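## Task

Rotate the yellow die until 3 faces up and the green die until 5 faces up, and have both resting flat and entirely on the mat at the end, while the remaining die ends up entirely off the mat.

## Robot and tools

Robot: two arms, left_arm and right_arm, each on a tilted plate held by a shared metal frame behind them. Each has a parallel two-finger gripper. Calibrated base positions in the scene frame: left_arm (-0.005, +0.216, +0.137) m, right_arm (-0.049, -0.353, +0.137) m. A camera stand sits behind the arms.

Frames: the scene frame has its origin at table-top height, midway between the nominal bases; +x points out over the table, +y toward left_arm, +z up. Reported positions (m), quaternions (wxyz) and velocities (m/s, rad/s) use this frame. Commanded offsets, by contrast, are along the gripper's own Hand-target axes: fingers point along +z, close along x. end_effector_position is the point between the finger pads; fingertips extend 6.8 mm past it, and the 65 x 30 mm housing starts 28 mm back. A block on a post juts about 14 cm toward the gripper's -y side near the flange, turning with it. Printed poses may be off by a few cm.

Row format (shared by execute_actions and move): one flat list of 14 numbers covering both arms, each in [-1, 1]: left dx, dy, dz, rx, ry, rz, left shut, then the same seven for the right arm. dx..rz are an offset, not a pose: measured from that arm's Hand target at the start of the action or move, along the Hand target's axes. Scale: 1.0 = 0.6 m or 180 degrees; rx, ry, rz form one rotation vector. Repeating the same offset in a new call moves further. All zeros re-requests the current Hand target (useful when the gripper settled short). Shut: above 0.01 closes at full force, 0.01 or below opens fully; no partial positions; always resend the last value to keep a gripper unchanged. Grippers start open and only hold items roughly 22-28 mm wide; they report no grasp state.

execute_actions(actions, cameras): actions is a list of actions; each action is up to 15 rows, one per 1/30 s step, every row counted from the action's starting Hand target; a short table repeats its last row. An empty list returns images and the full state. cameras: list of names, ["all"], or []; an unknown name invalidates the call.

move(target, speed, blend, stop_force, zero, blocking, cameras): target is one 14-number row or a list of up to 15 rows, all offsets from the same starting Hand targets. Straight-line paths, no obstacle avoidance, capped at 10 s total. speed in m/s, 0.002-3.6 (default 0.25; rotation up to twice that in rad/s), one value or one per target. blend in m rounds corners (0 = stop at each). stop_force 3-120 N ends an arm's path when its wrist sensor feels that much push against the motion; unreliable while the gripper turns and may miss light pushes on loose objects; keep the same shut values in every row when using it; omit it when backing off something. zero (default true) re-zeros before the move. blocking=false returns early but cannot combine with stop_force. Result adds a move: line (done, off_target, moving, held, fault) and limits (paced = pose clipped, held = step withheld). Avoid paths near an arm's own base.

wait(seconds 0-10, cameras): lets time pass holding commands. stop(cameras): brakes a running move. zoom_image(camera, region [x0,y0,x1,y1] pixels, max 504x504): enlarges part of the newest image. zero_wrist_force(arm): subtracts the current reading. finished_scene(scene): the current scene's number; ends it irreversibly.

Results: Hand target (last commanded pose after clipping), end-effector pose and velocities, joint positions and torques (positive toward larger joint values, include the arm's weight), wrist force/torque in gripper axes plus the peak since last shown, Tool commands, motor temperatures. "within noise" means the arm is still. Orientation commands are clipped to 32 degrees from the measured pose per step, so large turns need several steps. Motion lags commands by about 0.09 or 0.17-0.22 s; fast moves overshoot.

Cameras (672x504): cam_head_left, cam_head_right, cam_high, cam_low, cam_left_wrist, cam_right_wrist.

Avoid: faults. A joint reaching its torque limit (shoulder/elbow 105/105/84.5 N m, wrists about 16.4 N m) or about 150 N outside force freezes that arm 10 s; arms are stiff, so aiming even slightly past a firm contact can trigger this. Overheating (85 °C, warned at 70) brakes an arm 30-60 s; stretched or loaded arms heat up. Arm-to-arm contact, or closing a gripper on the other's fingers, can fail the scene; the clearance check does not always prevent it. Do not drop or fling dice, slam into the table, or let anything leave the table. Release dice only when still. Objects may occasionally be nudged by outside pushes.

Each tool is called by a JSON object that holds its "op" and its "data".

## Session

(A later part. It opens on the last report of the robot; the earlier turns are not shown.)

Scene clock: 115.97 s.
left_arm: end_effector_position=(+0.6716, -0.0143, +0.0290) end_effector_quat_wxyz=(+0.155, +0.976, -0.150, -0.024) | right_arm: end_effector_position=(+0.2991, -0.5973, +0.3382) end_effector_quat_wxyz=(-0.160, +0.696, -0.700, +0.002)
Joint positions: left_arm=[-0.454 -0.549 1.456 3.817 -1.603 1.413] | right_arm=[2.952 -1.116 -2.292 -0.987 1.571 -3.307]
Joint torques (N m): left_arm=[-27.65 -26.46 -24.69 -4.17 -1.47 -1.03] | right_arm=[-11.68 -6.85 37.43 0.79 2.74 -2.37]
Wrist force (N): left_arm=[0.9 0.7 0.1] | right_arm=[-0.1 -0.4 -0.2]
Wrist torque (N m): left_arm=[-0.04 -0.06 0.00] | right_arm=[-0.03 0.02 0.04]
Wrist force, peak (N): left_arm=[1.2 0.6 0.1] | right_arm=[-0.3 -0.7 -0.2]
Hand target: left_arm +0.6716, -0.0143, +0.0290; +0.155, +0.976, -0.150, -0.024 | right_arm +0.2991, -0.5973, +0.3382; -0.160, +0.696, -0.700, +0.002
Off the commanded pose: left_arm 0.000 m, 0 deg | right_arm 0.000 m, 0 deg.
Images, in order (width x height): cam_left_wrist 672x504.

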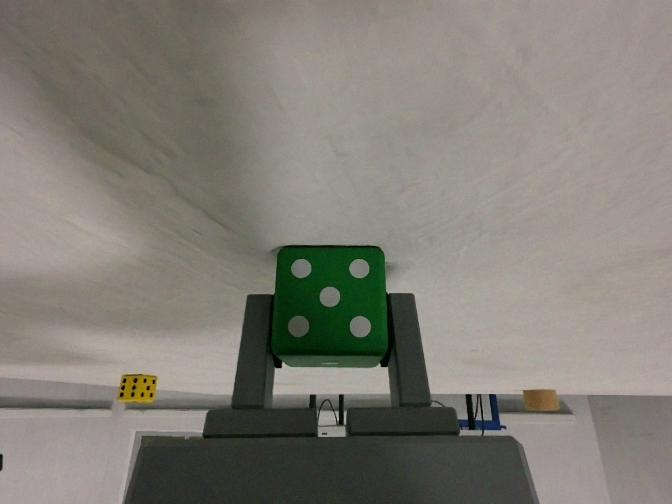

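{"op": "move", "data": {"target": [[0, 0.0258, -0.0793, 0, 0, 0, 1, 0, 0, 0, 0, 0, 0, 0], [-0.6048, -0.4090, -0.2925, 0.4585, -0.0820, -0.1800, 1, 0, 0, 0, 0, 0, 0, 0]], "speed": 0.35, "blend": [0.03, 0], "cameras": ["cam_left_wrist", "cam_head_left", "cam_head_right", "cam_high", "cam_low"]}}

Scene clock: 124.40 s.
left_arm: end_effector_position=(+0.4121, +0.3692, +0.1199) end_effector_quat_wxyz=(-0.547, +0.827, +0.109, -0.072) | right_arm: end_effector_position=(+0.2991, -0.5973, +0.3382) end_effector_quat_wxyz=(-0.160, +0.696, -0.700, +0.002)
Joint positions: left_arm=[-0.371 -1.013 2.079 4.956 -0.618 0.075] | right_arm=[2.952 -1.116 -2.292 -0.987 1.571 -3.307]
Joint torques (N m): left_arm=[-0.42 -12.89 -19.68 2.4 -1.13 -1.27] | right_arm=[-10.34 -6.94 36.42 0.99 2.57 -2.3]
Wrist force (N): left_arm=[0.2 -1.1 0.6] | right_arm=[-0.1 -0.1 0.1]
Wrist torque (N m): left_arm=[0.01 0.16 0.28] | right_arm=[0.00 0.01 0.05]
Wrist force, peak (N): left_arm=[1.6 1.4 -0.8] | right_arm=[0.0 -0.7 0.2]
Hand target: left_arm +0.4121, +0.3692, +0.1199; -0.547, +0.827, +0.109, -0.072 | right_arm +0.2991, -0.5973, +0.3382; -0.160, +0.696, -0.700, +0.002
Off the commanded pose: left_arm 0.000 m, 0 deg | right_arm 0.000 m, 0 deg.
move: done; blend cut to 0.025 m at target 1
Images, in order (width x height): cam_head_left 672x504, cam_head_right 672x504, cam_high 672x504, cam_low 672x504, cam_left_wrist 672x504.

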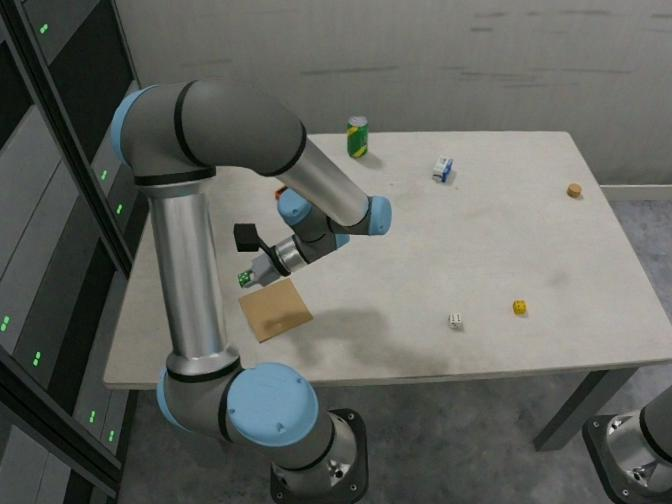

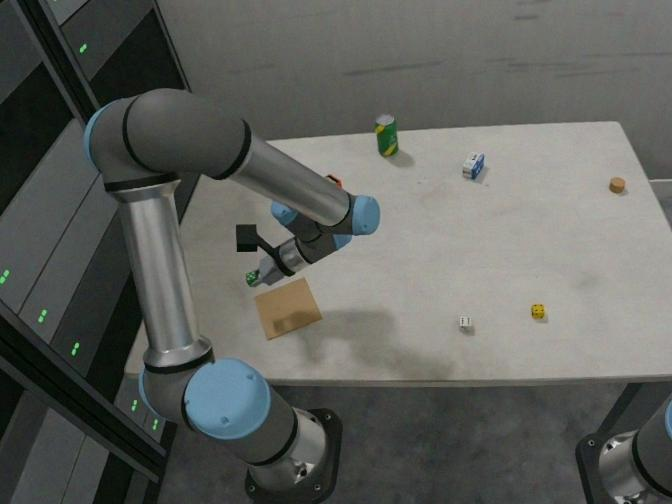

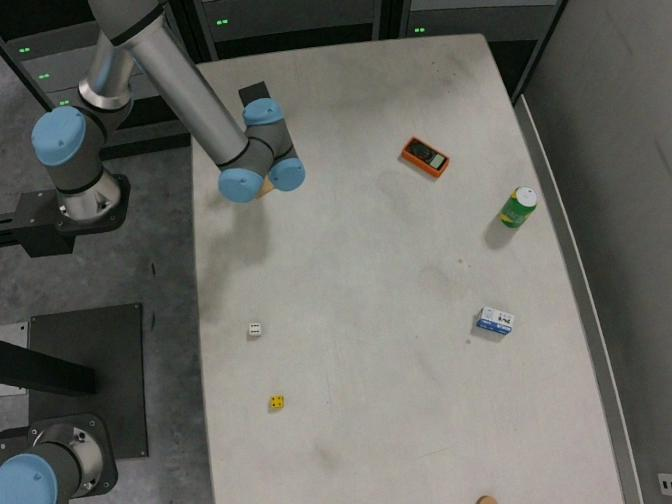

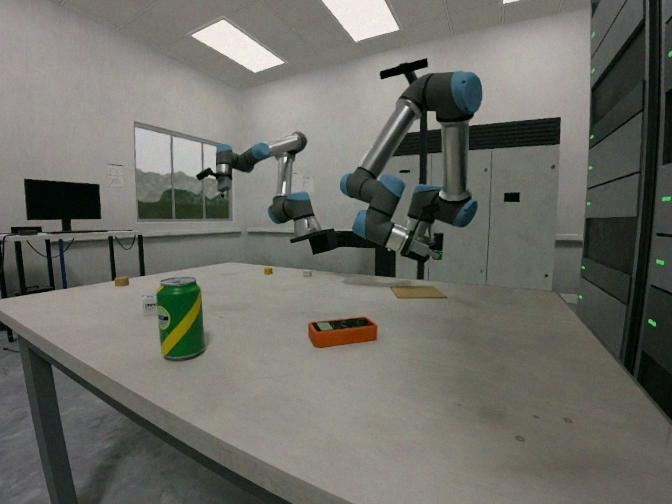

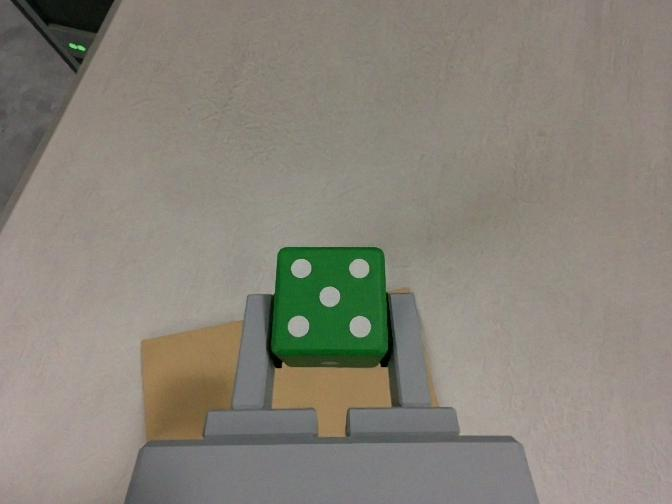

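{"op": "move", "data": {"target": [-0.0392, 0.1054, 0.0158, 0.0167, 0, 0, 1, 0, 0, 0, 0, 0, 0, 0], "speed": 0.15, "cameras": ["cam_left_wrist", "cam_head_left", "cam_low"]}}

{"op": "zoom_image", "data": {"camera": "cam_low", "region": [340, 200, 480, 310]}}

{"op": "zoom_image", "data": {"camera": "cam_head_left", "region": [210, 210, 350, 350]}}

Scene clock: 129.90 s.
left_arm: end_effector_position=(+0.3935, +0.3477, +0.0581) end_effector_quat_wxyz=(-0.568, +0.812, +0.107, -0.075) | right_arm: end_effector_position=(+0.2991, -0.5973, +0.3382) end_effector_quat_wxyz=(-0.160, +0.696, -0.700, +0.002)
Joint positions: left_arm=[-0.392 -0.833 2.077 4.873 -0.636 -0.005] | right_arm=[2.952 -1.116 -2.292 -0.987 1.571 -3.307]
Joint torques (N m): left_arm=[-20.17 -14 -14.87 -2.06 -1.34 -1.23] | right_arm=[-9.87 -6.42 37.05 1.03 2.54 -2.15]
Wrist force (N): left_arm=[-0.2 -1.5 0.6] | right_arm=[-0.1 -0.5 -0.1]
Wrist torque (N m): left_arm=[-0.03 0.19 0.28] | right_arm=[-0.04 0.01 0.04]
Wrist force, peak (N): left_arm=[0.5 -2.1 0.8] | right_arm=[0.1 -0.7 -0.2]
Hand target: left_arm +0.3935, +0.3476, +0.0580; -0.568, +0.812, +0.107, -0.075 | right_arm +0.2991, -0.5973, +0.3382; -0.160, +0.696, -0.700, +0.002
Off the commanded pose: left_arm 0.000 m, 0 deg | right_arm 0.000 m, 0 deg.
move: done
Images, in order (width x height): cam_head_left 672x504, cam_low 672x504, cam_left_wrist 672x504.

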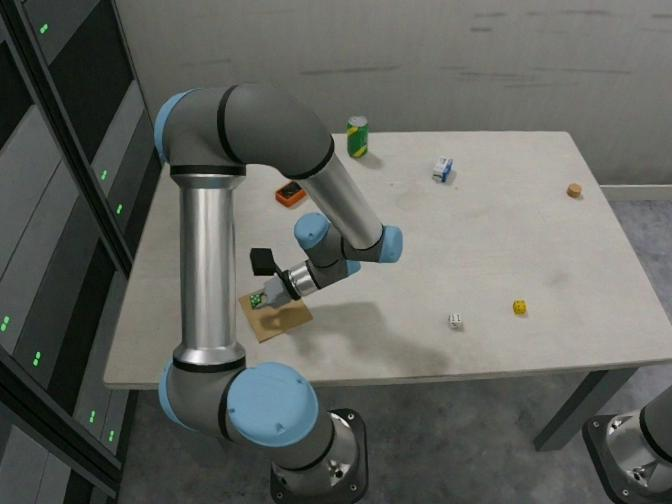

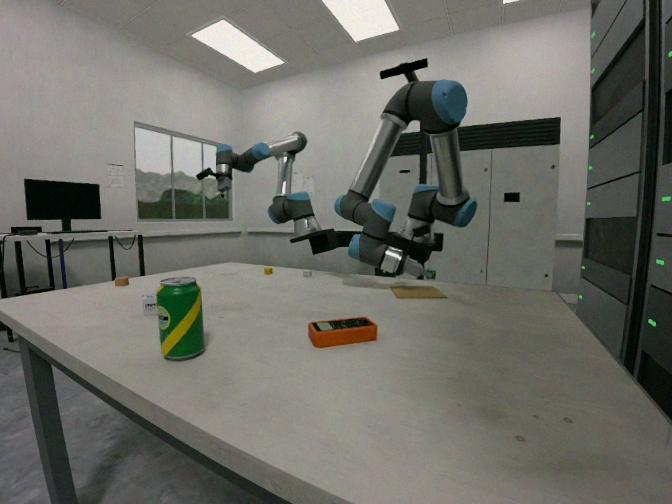

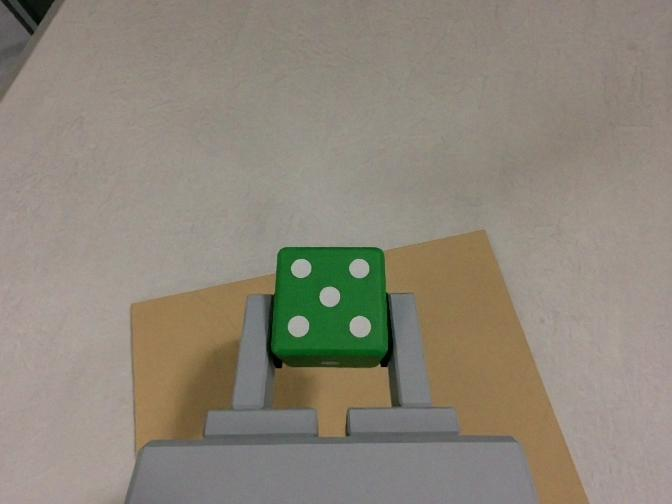

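Scaled by 3.600 from the camera's 672x504 image, which has a finer 960x720 frame.

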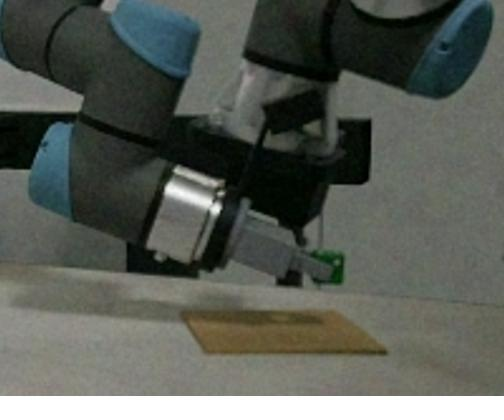

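Scaled by 3.600 from the camera's 672x504 image, which has a finer 960x720 frame.

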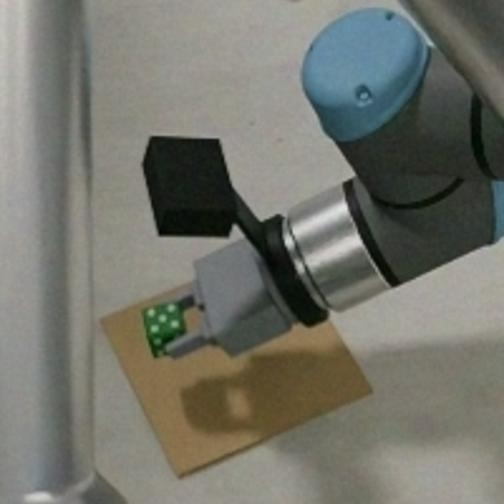

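{"op": "move", "data": {"target": [0, 0.0289, 0.0034, 0, 0, 0, 1, 0, 0, 0, 0, 0, 0, 0], "speed": 0.1}}

{"op": "move", "data": {"target": [0, 0.0251, 0.0091, 0, 0, 0, 1, 0, 0, 0, 0, 0, 0, 0], "speed": 0.015, "stop_force": 5, "cameras": ["cam_left_wrist", "cam_head_left", "cam_low"]}}

{"op": "zoom_image", "data": {"camera": "cam_low", "region": [360, 220, 480, 310]}}

{"op": "zoom_image", "data": {"camera": "cam_head_left", "region": [220, 240, 340, 350]}}

Scene clock: 133.87 s.
left_arm: end_effector_position=(+0.3945, +0.3438, +0.0411) end_effector_quat_wxyz=(-0.568, +0.812, +0.107, -0.075) | right_arm: end_effector_position=(+0.2991, -0.5973, +0.3382) end_effector_quat_wxyz=(-0.160, +0.696, -0.700, +0.002)
Joint positions: left_arm=[-0.388 -0.787 2.064 4.84 -0.632 -0.004] | right_arm=[2.952 -1.116 -2.292 -0.987 1.571 -3.307]
Joint torques (N m): left_arm=[-1.04 -15.98 -13.64 -2.28 1.13 1.02] | right_arm=[-10.29 -7.69 37.91 1.32 2.42 -2.14]
Wrist force (N): left_arm=[0.3 -1.4 0.5] | right_arm=[-0.3 -0.5 -0.2]
Wrist torque (N m): left_arm=[-0.02 0.15 0.29] | right_arm=[-0.04 0.03 0.04]
Wrist force, peak (N): left_arm=[-0.1 -1.7 0.7] | right_arm=[-0.3 -0.7 0.0]
Hand target: left_arm +0.3945, +0.3437, +0.0410; -0.568, +0.812, +0.107, -0.075 | right_arm +0.2991, -0.5973, +0.3382; -0.160, +0.696, -0.700, +0.002
Off the commanded pose: left_arm 0.000 m, 0 deg | right_arm 0.000 m, 0 deg.
move: done

Scene clock: 135.83 s.
left_arm: end_effector_position=(+0.3945, +0.3437, +0.0250) end_effector_quat_wxyz=(-0.568, +0.812, +0.107, -0.075) | right_arm: end_effector_position=(+0.2991, -0.5973, +0.3382) end_effector_quat_wxyz=(-0.160, +0.696, -0.700, +0.002)
Joint positions: left_arm=[-0.378 -0.747 2.053 4.808 -0.622 -0.001] | right_arm=[2.952 -1.116 -2.292 -0.987 1.571 -3.307]
Joint torques (N m): left_arm=[-0.99 -16.56 -15.35 -1.99 1.55 1.14] | right_arm=[-11.02 -7.7 36.37 1.3 2.75 -2.26]
Wrist force (N): left_arm=[0.0 -1.3 0.6] | right_arm=[-0.2 -0.5 -0.1]
Wrist torque (N m): left_arm=[0.00 0.16 0.30] | right_arm=[-0.04 0.02 0.04]
Wrist force, peak (N): left_arm=[-0.2 -1.8 0.4] | right_arm=[-0.3 -0.7 -0.2]
Hand target: left_arm +0.3945, +0.3437, +0.0250; -0.568, +0.812, +0.107, -0.075 | right_arm +0.2991, -0.5973, +0.3382; -0.160, +0.696, -0.700, +0.002
Off the commanded pose: left_arm 0.000 m, 0 deg | right_arm 0.000 m, 0 deg.
move: done
Images, in order (width x height): cam_head_left 672x504, cam_low 672x504, cam_left_wrist 672x504.

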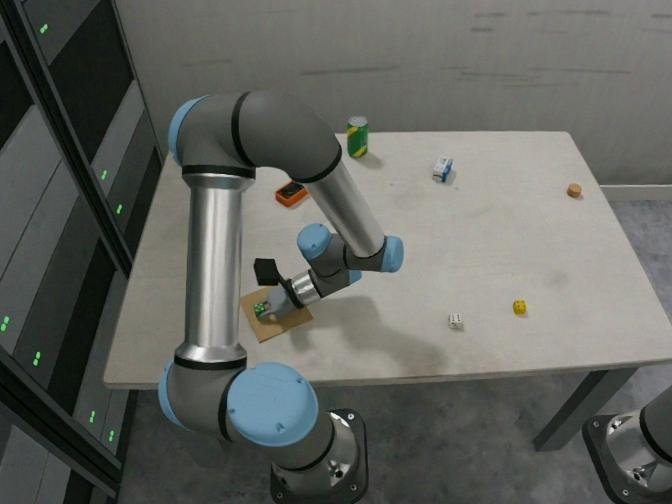

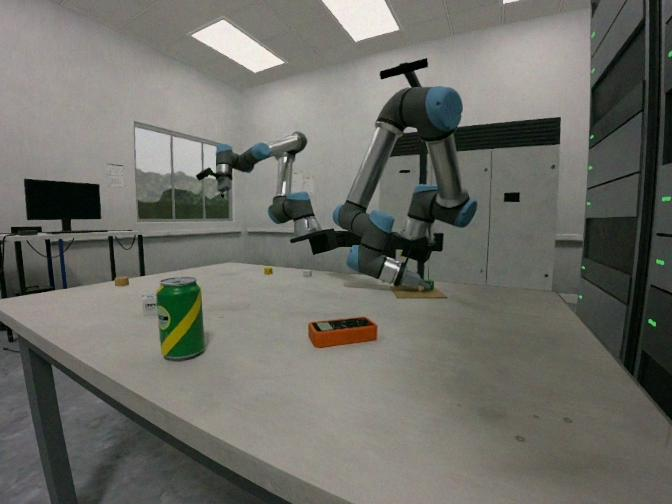

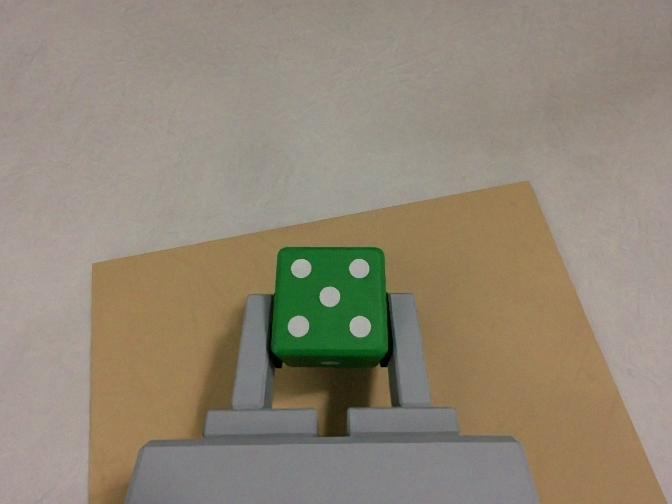

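Scaled by 4.200 from the camera's 672x504 image, which has a finer 960x720 frame.

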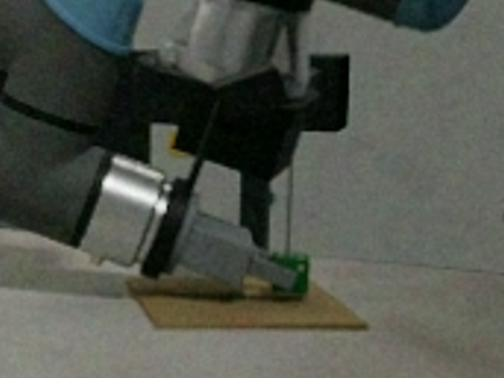

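Scaled by 4.200 from the camera's 672x504 image, which has a finer 960x720 frame.

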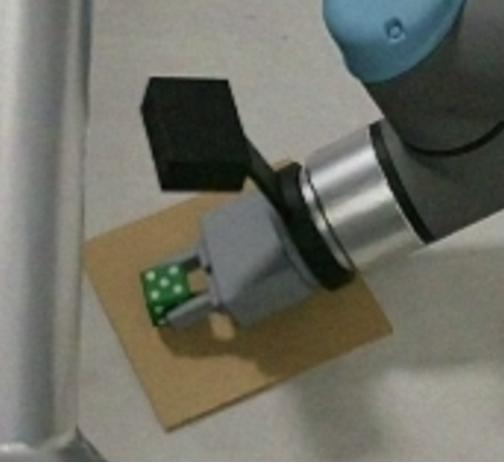

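{"op": "move", "data": {"target": [0, 0.0235, 0.0086, 0, 0, 0, 1, 0, 0, 0, 0, 0, 0, 0], "speed": 0.012, "stop_force": 5, "cameras": ["cam_left_wrist", "cam_head_left", "cam_low"]}}

{"op": "zoom_image", "data": {"camera": "cam_low", "region": [360, 220, 480, 310]}}

Scene clock: 138.87 s.
left_arm: end_effector_position=(+0.3945, +0.3437, +0.0189) end_effector_quat_wxyz=(-0.568, +0.812, +0.107, -0.075) | right_arm: end_effector_position=(+0.2991, -0.5973, +0.3382) end_effector_quat_wxyz=(-0.160, +0.696, -0.700, +0.002)
Joint positions: left_arm=[-0.374 -0.732 2.049 4.796 -0.618 0] | right_arm=[2.952 -1.116 -2.292 -0.987 1.571 -3.307]
Joint torques (N m): left_arm=[-20.46 -53.73 1.69 1.5 -0.69 -0.83] | right_arm=[-10.17 -7.67 36.64 1.27 2.65 -2.04]
Wrist force (N): left_arm=[-2.8 -7.0 -0.1] | right_arm=[-0.1 -0.5 -0.2]
Wrist torque (N m): left_arm=[0.02 0.09 0.33] | right_arm=[-0.03 0.00 0.04]
Wrist force, peak (N): left_arm=[-3.8 -20.0 -11.7] | right_arm=[-0.1 -0.8 -0.2]
Hand target: left_arm +0.3945, +0.3437, +0.0189; -0.568, +0.812, +0.107, -0.075 (not the last commanded pose) | right_arm +0.2991, -0.5973, +0.3382; -0.160, +0.696, -0.700, +0.002
Off the commanded pose: left_arm 0.009 m, 0 deg | right_arm 0.000 m, 0 deg.
move: contact (left_arm)
Images, in order (width x height): cam_head_left 672x504, cam_low 672x504, cam_left_wrist 672x504.

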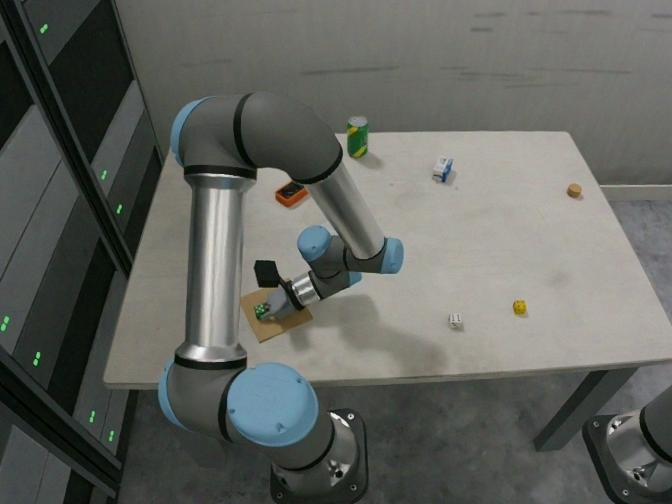

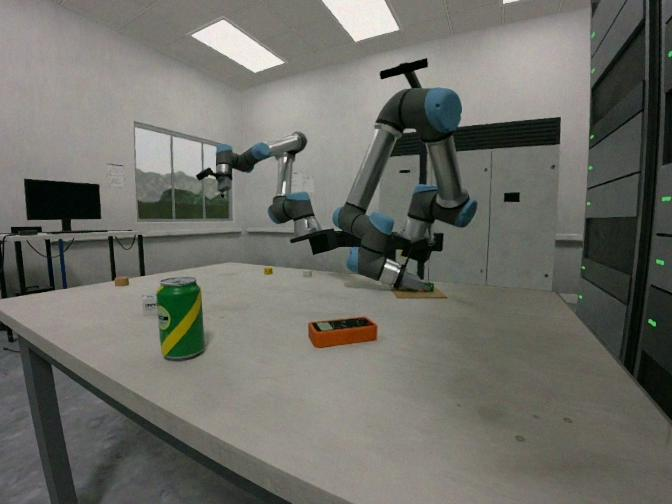

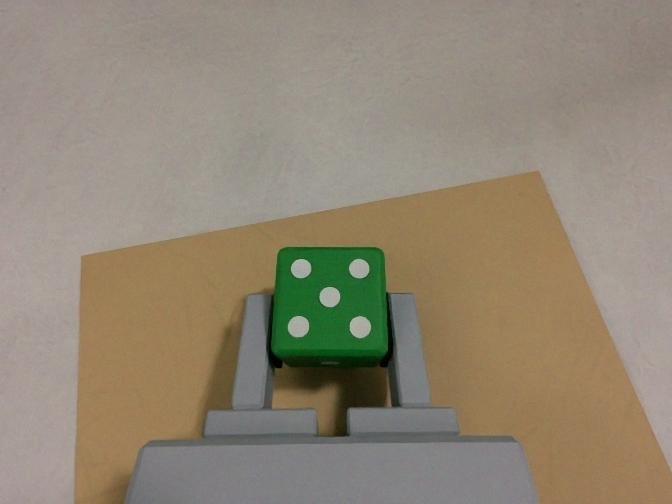

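Scaled by 4.200 from the camera's 672x504 image, which has a finer 960x720 frame.

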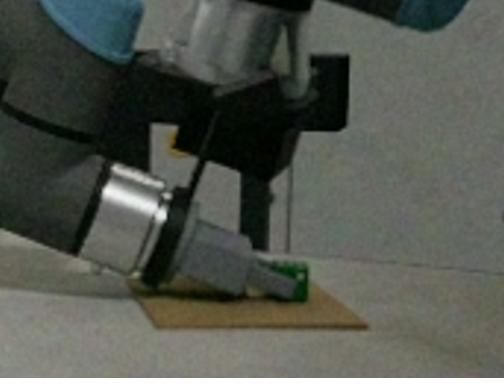

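{"op": "execute_actions", "data": {"actions": [[[0,0,0,0,0,0,0,0,0,0,0,0,0,0]]], "cameras": ["cam_left_wrist"]}}

{"op": "zoom_image", "data": {"camera": "cam_left_wrist", "region": [240, 200, 440, 420]}}

Scene clock: 141.93 s.
left_arm: end_effector_position=(+0.3945, +0.3437, +0.0189) end_effector_quat_wxyz=(-0.568, +0.812, +0.107, -0.075) | right_arm: end_effector_position=(+0.2991, -0.5973, +0.3382) end_effector_quat_wxyz=(-0.160, +0.696, -0.700, +0.002)
Joint positions: left_arm=[-0.374 -0.732 2.049 4.796 -0.618 0] | right_arm=[2.952 -1.116 -2.292 -0.987 1.571 -3.307]
Joint torques (N m): left_arm=[-20.8 -53.76 1.78 1.44 -0.67 -0.66] | right_arm=[-9.46 -6.91 36.8 1.5 2.5 -2.14]
Wrist force (N): left_arm=[0.0 -1.5 0.5] | right_arm=[0.0 -0.5 -0.4]
Wrist torque (N m): left_arm=[-0.01 0.16 0.30] | right_arm=[-0.04 0.00 0.04]
Wrist force, peak (N): left_arm=[-3.0 -7.7 -0.3] | right_arm=[0.2 -0.7 -0.2]
Hand target: left_arm +0.3945, +0.3437, +0.0189; -0.568, +0.812, +0.107, -0.075 | right_arm +0.2991, -0.5973, +0.3382; -0.160, +0.696, -0.700, +0.002
Off the commanded pose: left_arm 0.000 m, 0 deg | right_arm 0.000 m, 0 deg.
Images, in order (width x height): cam_left_wrist 672x504.

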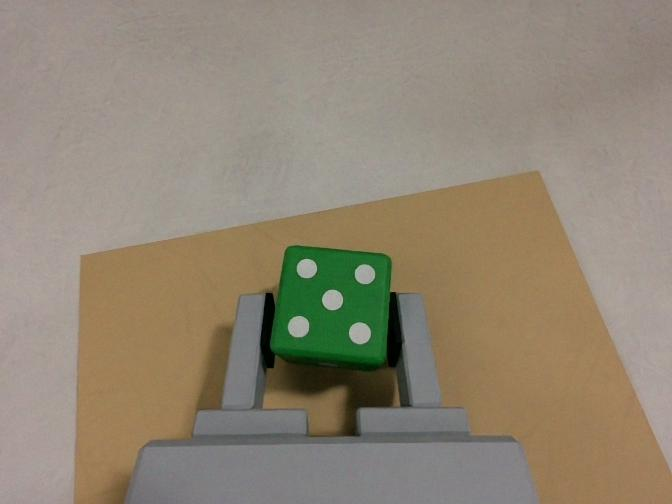

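Scaled by 2.291 from the camera's 672x504 image, which has a finer 960x720 frame.

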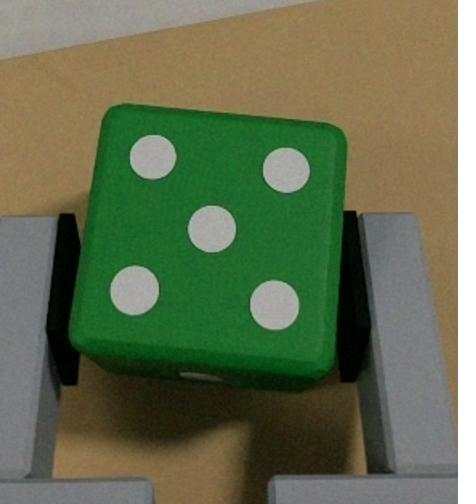

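{"op": "move", "data": {"target": [[0, 0, -0.1, 0, 0, 0, 0, 0, 0, 0, 0, 0, 0, 0], [0, -0.1253, -0.1456, 0, 0, 0, 0, 0, 0, 0, 0, 0, 0, 0], [-0.2619, 0.1221, -0.9307, -0.4859, 0.0404, 0.0827, 0, 0, 0, 0, 0, 0, 0, 0]], "speed": [0.12, 0.25, 0.4], "blend": [0.01, 0.03, 0], "cameras": ["cam_left_wrist", "cam_head_left", "cam_high"]}}

{"op": "zoom_image", "data": {"camera": "cam_high", "region": [220, 120, 320, 220]}}

Scene clock: 151.40 s.
left_arm: end_effector_position=(+0.3850, -0.2279, +0.1414) end_effector_quat_wxyz=(+0.157, +0.988, +0.000, +0.000) | right_arm: end_effector_position=(+0.2991, -0.5973, +0.3382) end_effector_quat_wxyz=(-0.160, +0.696, -0.700, +0.002)
Joint positions: left_arm=[-1.07 -0.773 1.951 3.468 -1.528 0.506] | right_arm=[2.952 -1.116 -2.292 -0.987 1.571 -3.307]
Joint torques (N m): left_arm=[-21.25 -17.26 -23.35 -5.48 -1.82 1.79] | right_arm=[-10.63 -8.39 36.5 1.57 2.67 -1.96]
Wrist force (N): left_arm=[0.7 0.6 0.1] | right_arm=[-0.3 -0.3 -0.2]
Wrist torque (N m): left_arm=[-0.01 -0.04 -0.09] | right_arm=[-0.02 0.03 0.05]
Wrist force, peak (N): left_arm=[0.3 -3.2 1.0] | right_arm=[-0.3 -0.7 0.0]
Hand target: left_arm +0.3850, -0.2279, +0.1414; +0.157, +0.988, +0.000, +0.000 | right_arm +0.2991, -0.5973, +0.3382; -0.160, +0.696, -0.700, +0.002
Off the commanded pose: left_arm 0.000 m, 0 deg | right_arm 0.000 m, 0 deg.
move: done
Images, in order (width x height): cam_head_left 672x504, cam_high 672x504, cam_left_wrist 672x504.

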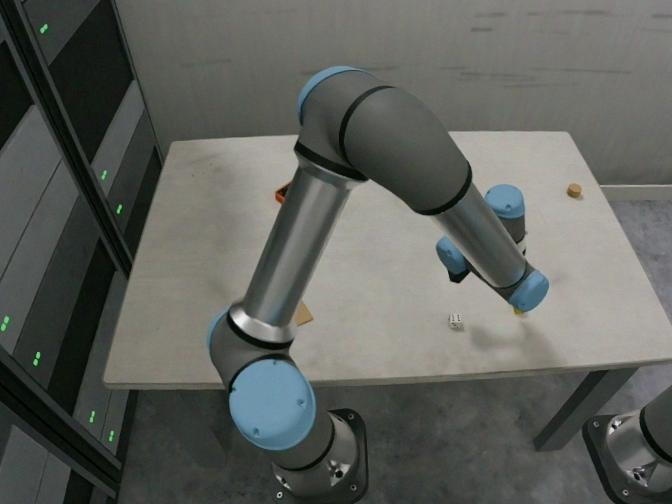

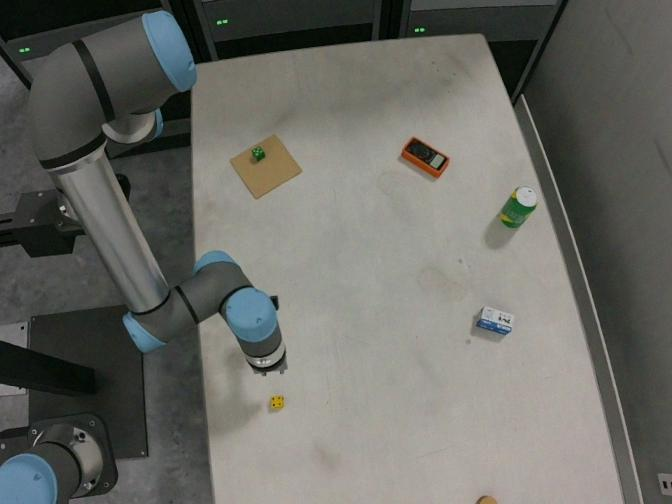

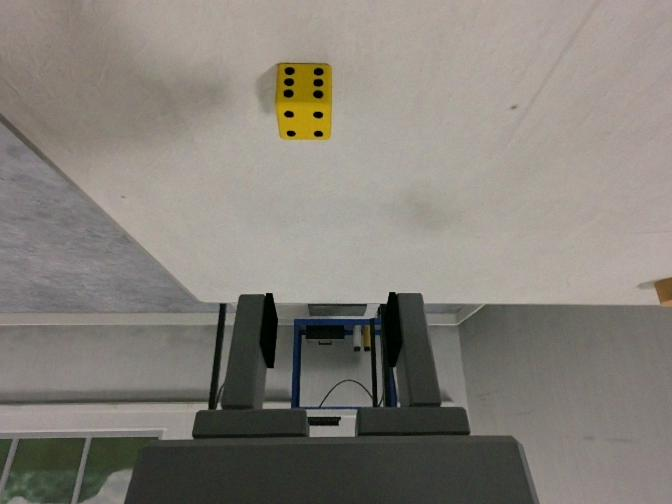

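Scaled by 5.040 from the camera's 672x504 image, which has a finer 960x720 frame.

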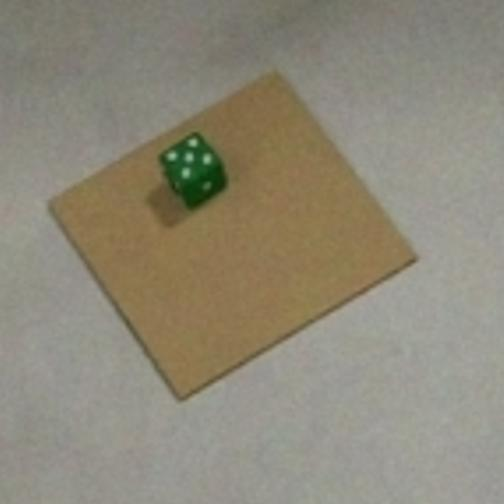

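{"op": "zoom_image", "data": {"camera": "cam_left_wrist", "region": [250, 40, 370, 160]}}

Scaled by 4.200 from the camera's 672x504 image, which has a finer 960x720 frame.

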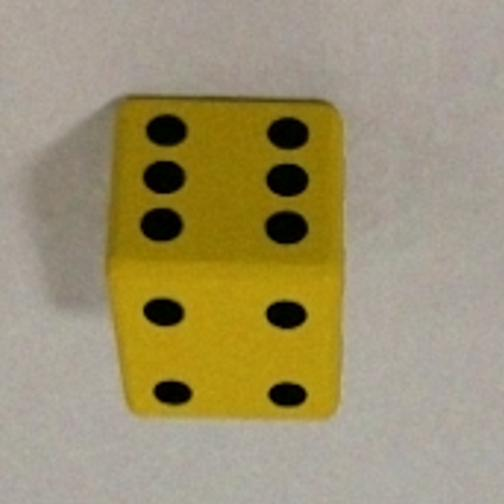

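{"op": "move", "data": {"target": [-0.0212, 0.0139, 0.1332, 0, 0, 0, 0, 0, 0, 0, 0, 0, 0, 0], "speed": 0.2, "cameras": ["cam_left_wrist", "cam_low"]}}

{"op": "zoom_image", "data": {"camera": "cam_left_wrist", "region": [250, 140, 410, 310]}}

{"op": "zoom_image", "data": {"camera": "cam_low", "region": [230, 210, 330, 290]}}

Scene clock: 155.67 s.
left_arm: end_effector_position=(+0.3723, -0.2606, +0.0681) end_effector_quat_wxyz=(+0.157, +0.988, +0.000, +0.000) | right_arm: end_effector_position=(+0.2991, -0.5973, +0.3382) end_effector_quat_wxyz=(-0.160, +0.696, -0.700, +0.002)
Joint positions: left_arm=[-1.091 -0.58 1.886 3.341 -1.526 0.485] | right_arm=[2.952 -1.116 -2.292 -0.987 1.571 -3.307]
Joint torques (N m): left_arm=[-22.04 -20.63 -23.7 -5.5 1.44 -1.29] | right_arm=[-10.42 -6.67 36.88 1.61 2.71 -1.97]
Wrist force (N): left_arm=[1.0 0.4 0.1] | right_arm=[-0.1 -0.1 -0.3]
Wrist torque (N m): left_arm=[-0.04 -0.07 0.00] | right_arm=[0.00 0.01 0.05]
Wrist force, peak (N): left_arm=[0.9 0.5 -0.8] | right_arm=[-0.1 -0.7 -0.3]
Hand target: left_arm +0.3723, -0.2606, +0.0680; +0.157, +0.988, +0.000, +0.000 | right_arm +0.2991, -0.5973, +0.3382; -0.160, +0.696, -0.700, +0.002
Off the commanded pose: left_arm 0.000 m, 0 deg | right_arm 0.000 m, 0 deg.
move: done
Images, in order (width x height): cam_low 672x504, cam_left_wrist 672x504.

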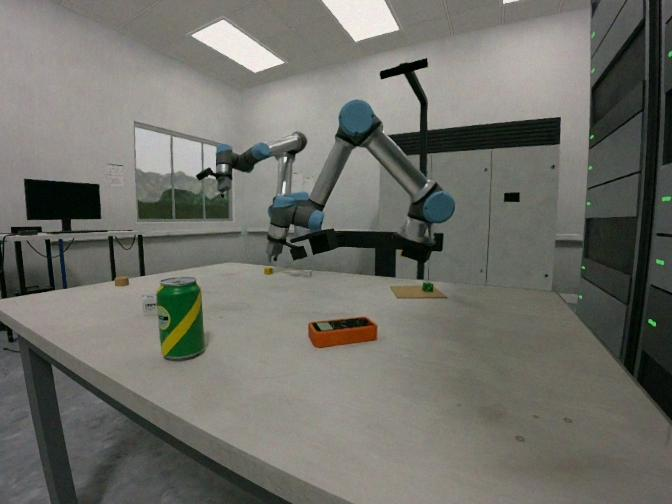

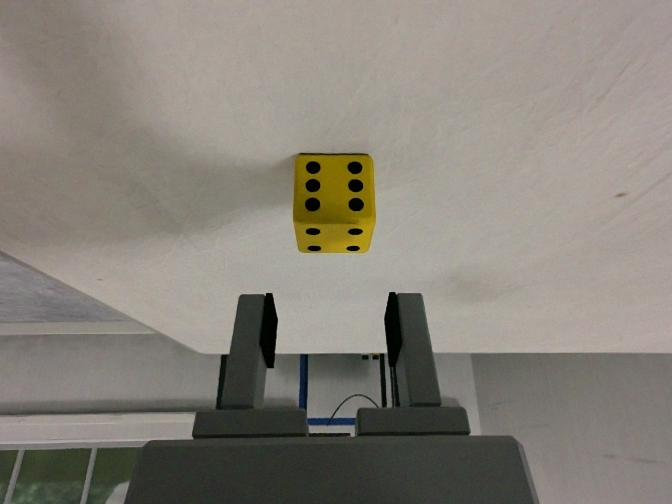

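Scaled by 2.965 from the camera's 672x504 image, which has a finer 960x720 frame.

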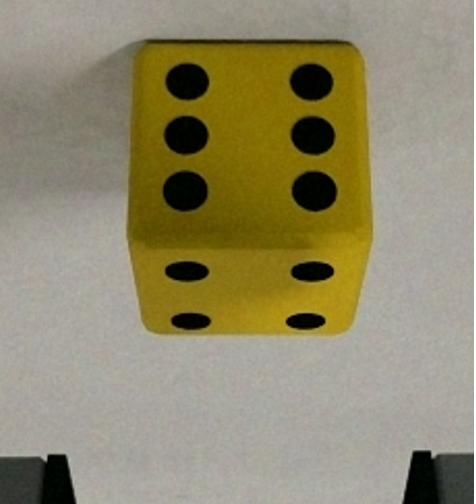

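Scaled by 5.040 from the camera's 672x504 image, which has a finer 960x720 frame.

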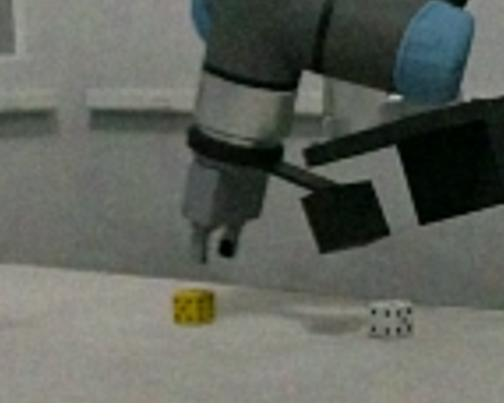

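{"op": "move", "data": {"target": [0.0013, 0.0090, 0.0529, 0, 0, 0, 0, 0, 0, 0, 0, 0, 0, 0], "speed": 0.08, "stop_force": 8, "cameras": ["cam_left_wrist", "cam_low"]}}

{"op": "zoom_image", "data": {"camera": "cam_left_wrist", "region": [240, 200, 440, 420]}}

{"op": "zoom_image", "data": {"camera": "cam_low", "region": [230, 230, 310, 290]}}

Scene clock: 160.87 s.
left_arm: end_effector_position=(+0.3730, -0.2756, +0.0395) end_effector_quat_wxyz=(+0.157, +0.988, +0.000, +0.000) | right_arm: end_effector_position=(+0.2991, -0.5973, +0.3382) end_effector_quat_wxyz=(-0.160, +0.696, -0.700, +0.002)
Joint positions: left_arm=[-1.092 -0.501 1.833 3.314 -1.526 0.485] | right_arm=[2.952 -1.116 -2.292 -0.987 1.571 -3.307]
Joint torques (N m): left_arm=[-19.89 -23.14 -20.41 -5.53 1.01 -0.71] | right_arm=[-10.06 -7.76 36.74 1.69 2.52 -1.9]
Wrist force (N): left_arm=[0.7 0.6 0.0] | right_arm=[-0.2 -0.4 -0.4]
Wrist torque (N m): left_arm=[-0.04 -0.04 0.00] | right_arm=[-0.03 0.02 0.05]
Wrist force, peak (N): left_arm=[1.1 0.7 0.4] | right_arm=[0.0 -0.7 -0.5]
Hand target: left_arm +0.3731, -0.2756, +0.0395; +0.157, +0.988, +0.000, +0.000 | right_arm +0.2991, -0.5973, +0.3382; -0.160, +0.696, -0.700, +0.002
Off the commanded pose: left_arm 0.000 m, 0 deg | right_arm 0.000 m, 0 deg.
move: done
Images, in order (width x height): cam_low 672x504, cam_left_wrist 672x504.

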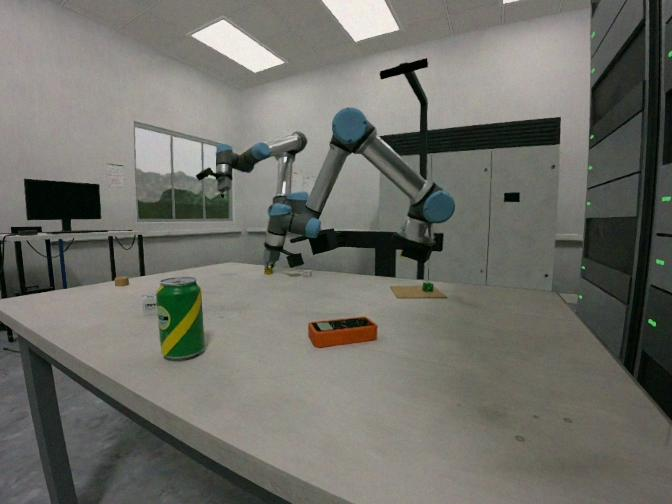

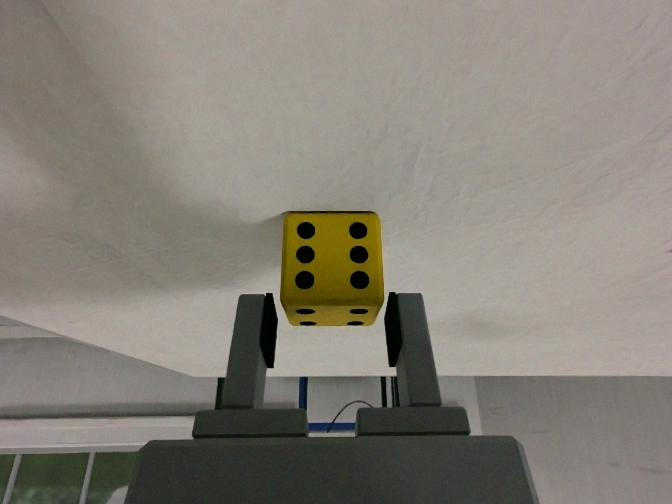

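Scaled by 2.291 from the camera's 672x504 image, which has a finer 960x720 frame.

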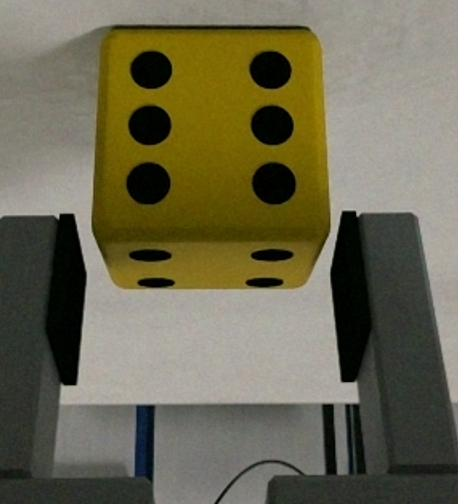

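Scaled by 6.300 from the camera's 672x504 image, which has a finer 960x720 frame.

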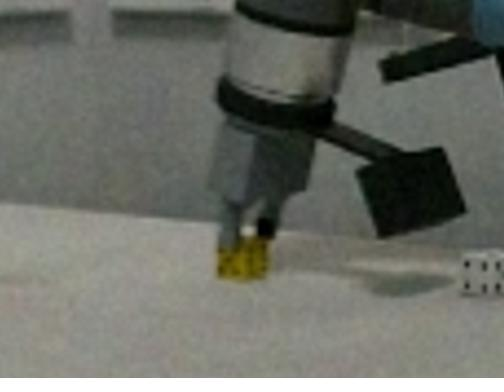

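{"op": "move", "data": {"target": [0.0007, 0, 0.0235, 0, 0, 0, 0, 0, 0, 0, 0, 0, 0, 0], "speed": 0.05, "stop_force": 8, "cameras": ["cam_left_wrist"]}}

Scene clock: 172.37 s.
left_arm: end_effector_position=(+0.3735, -0.2800, +0.0261) end_effector_quat_wxyz=(+0.157, +0.988, +0.000, +0.000) | right_arm: end_effector_position=(+0.2991, -0.5973, +0.3382) end_effector_quat_wxyz=(-0.160, +0.696, -0.700, +0.002)
Joint positions: left_arm=[-1.09 -0.467 1.813 3.3 -1.527 0.486] | right_arm=[2.952 -1.116 -2.292 -0.987 1.571 -3.307]
Joint torques (N m): left_arm=[-3.07 -23.39 -21.66 -5.63 -1.17 1.44] | right_arm=[-10.04 -6.58 36.89 1.86 2.68 -1.94]
Wrist force (N): left_arm=[0.8 0.8 0.3] | right_arm=[0.1 -0.4 -0.3]
Wrist torque (N m): left_arm=[-0.02 -0.04 -0.01] | right_arm=[-0.03 -0.01 0.04]
Wrist force, peak (N): left_arm=[0.9 1.0 0.2] | right_arm=[-0.2 -0.7 -0.4]
Hand target: left_arm +0.3735, -0.2800, +0.0261; +0.157, +0.988, +0.000, +0.000 | right_arm +0.2991, -0.5973, +0.3382; -0.160, +0.696, -0.700, +0.002
Off the commanded pose: left_arm 0.000 m, 0 deg | right_arm 0.000 m, 0 deg.
move: done
Images, in order (width x height): cam_left_wrist 672x504.

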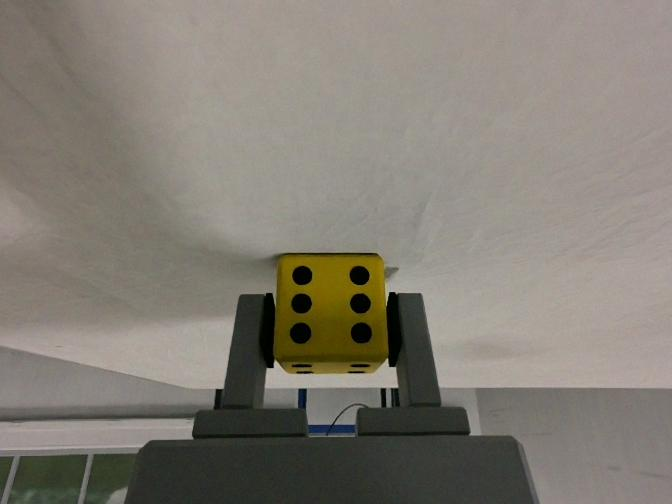

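{"op": "execute_actions", "data": {"actions": [[[0,0,0,0,0,0,1,0,0,0,0,0,0,0]]], "cameras": ["cam_left_wrist"]}}

Scene clock: 174.17 s.
left_arm: end_effector_position=(+0.3735, -0.2800, +0.0261) end_effector_quat_wxyz=(+0.157, +0.988, +0.000, +0.000) | right_arm: end_effector_position=(+0.2991, -0.5973, +0.3382) end_effector_quat_wxyz=(-0.160, +0.696, -0.700, +0.002)
Joint positions: left_arm=[-1.09 -0.467 1.813 3.3 -1.527 0.486] | right_arm=[2.952 -1.116 -2.292 -0.987 1.571 -3.307]
Joint torques (N m): left_arm=[-3.18 -22.7 -18.91 -4.32 -1.49 1.21] | right_arm=[-9.94 -8.02 36.91 1.69 2.49 -1.95]
Wrist force (N): left_arm=[1.0 0.6 0.1] | right_arm=[0.2 -0.2 -0.2]
Wrist torque (N m): left_arm=[-0.04 -0.06 -0.01] | right_arm=[0.00 -0.02 0.04]
Wrist force, peak (N): left_arm=[1.2 0.7 0.2] | right_arm=[0.0 -0.8 -0.4]
Hand target: left_arm +0.3735, -0.2800, +0.0261; +0.157, +0.988, +0.000, +0.000 | right_arm +0.2991, -0.5973, +0.3382; -0.160, +0.696, -0.700, +0.002
Off the commanded pose: left_arm 0.000 m, 0 deg | right_arm 0.000 m, 0 deg.
Images, in order (width x height): cam_left_wrist 672x504.

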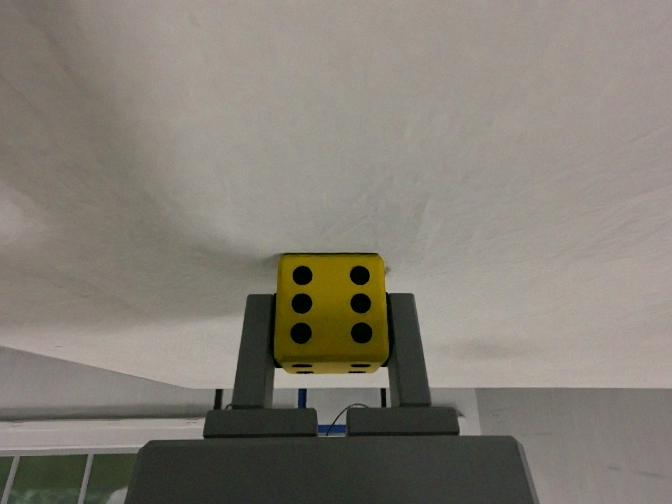

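{"op": "move", "data": {"target": [[0, 0.0309, -0.0951, 0, 0, 0, 1, 0, 0, 0, 0, 0, 0, 0], [0.2108, -0.5823, -0.2574, 0.4889, 0, 0, 1, 0, 0, 0, 0, 0, 0, 0]], "speed": [0.15, 0.4], "blend": [0.02, 0], "cameras": ["cam_left_wrist", "cam_high"]}}

Scene clock: 180.57 s.
left_arm: end_effector_position=(+0.5000, +0.1001, +0.0647) end_effector_quat_wxyz=(+0.573, -0.819, +0.000, +0.000) | right_arm: end_effector_position=(+0.2991, -0.5973, +0.3382) end_effector_quat_wxyz=(-0.160, +0.696, -0.700, +0.002)
Joint positions: left_arm=[-0.742 -0.555 1.6 5.131 -0.737 0.01] | right_arm=[2.952 -1.116 -2.292 -0.987 1.571 -3.307]
Joint torques (N m): left_arm=[-4.57 -22.05 -22.41 2.89 1.6 -1.14] | right_arm=[-10.88 -7.97 36.66 1.89 2.33 -1.88]
Wrist force (N): left_arm=[0.1 -1.0 0.4] | right_arm=[-0.4 -0.4 -0.2]
Wrist torque (N m): left_arm=[-0.04 0.15 0.28] | right_arm=[-0.03 0.04 0.05]
Wrist force, peak (N): left_arm=[0.2 -1.8 0.7] | right_arm=[0.0 -0.7 -0.6]
Hand target: left_arm +0.5000, +0.1001, +0.0647; -0.573, +0.819, +0.000, +0.000 | right_arm +0.2991, -0.5973, +0.3382; -0.160, +0.696, -0.700, +0.002
Off the commanded pose: left_arm 0.000 m, 0 deg | right_arm 0.000 m, 0 deg.
move: done
Images, in order (width x height): cam_high 672x504, cam_left_wrist 672x504.

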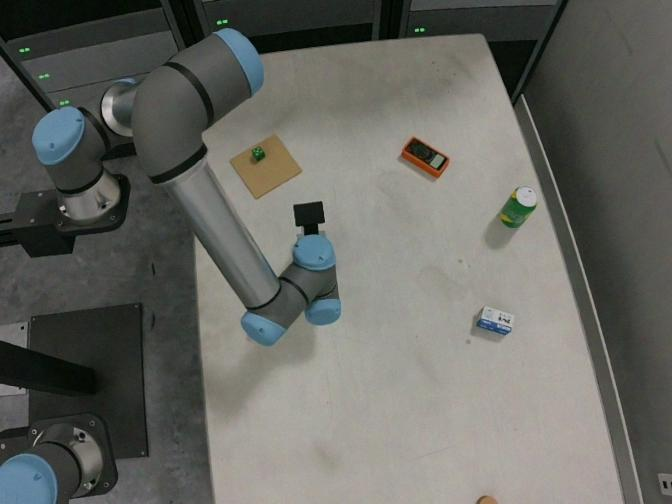

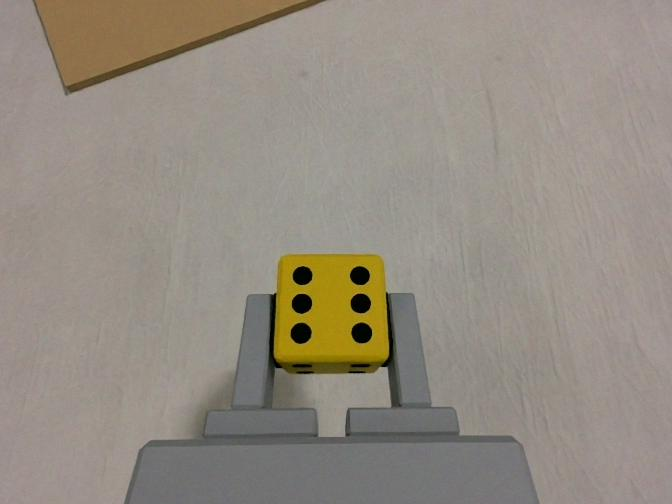

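{"op": "move", "data": {"target": [0, 0.0439, 0.016, 0, 0, 0, 1, 0, 0, 0, 0, 0, 0, 0], "speed": 0.1}}

{"op": "move", "data": {"target": [0, 0.047, 0.0171, 0, 0, 0, 1, 0, 0, 0, 0, 0, 0, 0], "speed": 0.013, "stop_force": 5, "cameras": ["cam_left_wrist"]}}

Scene clock: 182.67 s.
left_arm: end_effector_position=(+0.4999, +0.1001, +0.0368) end_effector_quat_wxyz=(+0.573, -0.819, +0.000, +0.000) | right_arm: end_effector_position=(+0.2991, -0.5973, +0.3382) end_effector_quat_wxyz=(-0.160, +0.696, -0.700, +0.002)
Joint positions: left_arm=[-0.73 -0.503 1.586 5.09 -0.725 0.012] | right_arm=[2.952 -1.116 -2.292 -0.987 1.571 -3.307]
Joint torques (N m): left_arm=[-4.83 -23.42 -20.56 -1.83 1.43 1.16] | right_arm=[-10.68 -8.04 37.44 2.03 2.48 -1.62]
Wrist force (N): left_arm=[0.0 -1.0 0.4] | right_arm=[-0.2 -0.4 -0.3]
Wrist torque (N m): left_arm=[-0.04 0.15 0.27] | right_arm=[-0.03 0.02 0.05]
Wrist force, peak (N): left_arm=[0.3 -1.4 0.6] | right_arm=[-0.1 -0.7 -0.4]
Hand target: left_arm +0.5000, +0.1001, +0.0366; -0.573, +0.819, +0.000, +0.000 | right_arm +0.2991, -0.5973, +0.3382; -0.160, +0.696, -0.700, +0.002
Off the commanded pose: left_arm 0.000 m, 0 deg | right_arm 0.000 m, 0 deg.
move: done

Scene clock: 185.23 s.
left_arm: end_effector_position=(+0.4999, +0.1001, +0.0195) end_effector_quat_wxyz=(+0.573, -0.819, +0.000, +0.000) | right_arm: end_effector_position=(+0.2991, -0.5973, +0.3382) end_effector_quat_wxyz=(-0.160, +0.696, -0.700, +0.002)
Joint positions: left_arm=[-0.722 -0.469 1.576 5.067 -0.718 0.013] | right_arm=[2.952 -1.116 -2.292 -0.987 1.571 -3.307]
Joint torques (N m): left_arm=[-25.25 -63.96 -1.32 1.58 -0.8 -1] | right_arm=[-10.02 -7.57 36.47 1.98 2.59 -1.85]
Wrist force (N): left_arm=[-1.4 -6.3 -0.3] | right_arm=[-0.2 -0.5 -0.4]
Wrist torque (N m): left_arm=[0.01 0.17 0.24] | right_arm=[-0.03 0.02 0.04]
Wrist force, peak (N): left_arm=[-4.6 -17.4 -7.5] | right_arm=[-0.1 -0.7 -0.5]
Hand target: left_arm +0.4999, +0.1001, +0.0195; -0.573, +0.819, +0.000, +0.000 (not the last commanded pose) | right_arm +0.2991, -0.5973, +0.3382; -0.160, +0.696, -0.700, +0.002
Off the commanded pose: left_arm 0.013 m, 0 deg | right_arm 0.000 m, 0 deg.
move: contact (left_arm)
Images, in order (width x height): cam_left_wrist 672x504.

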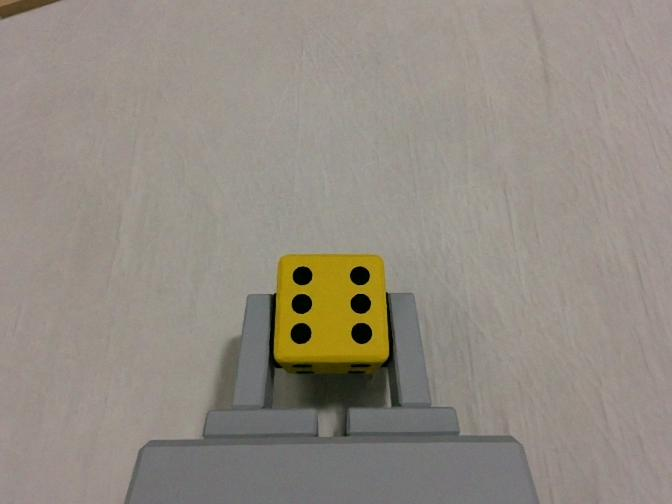

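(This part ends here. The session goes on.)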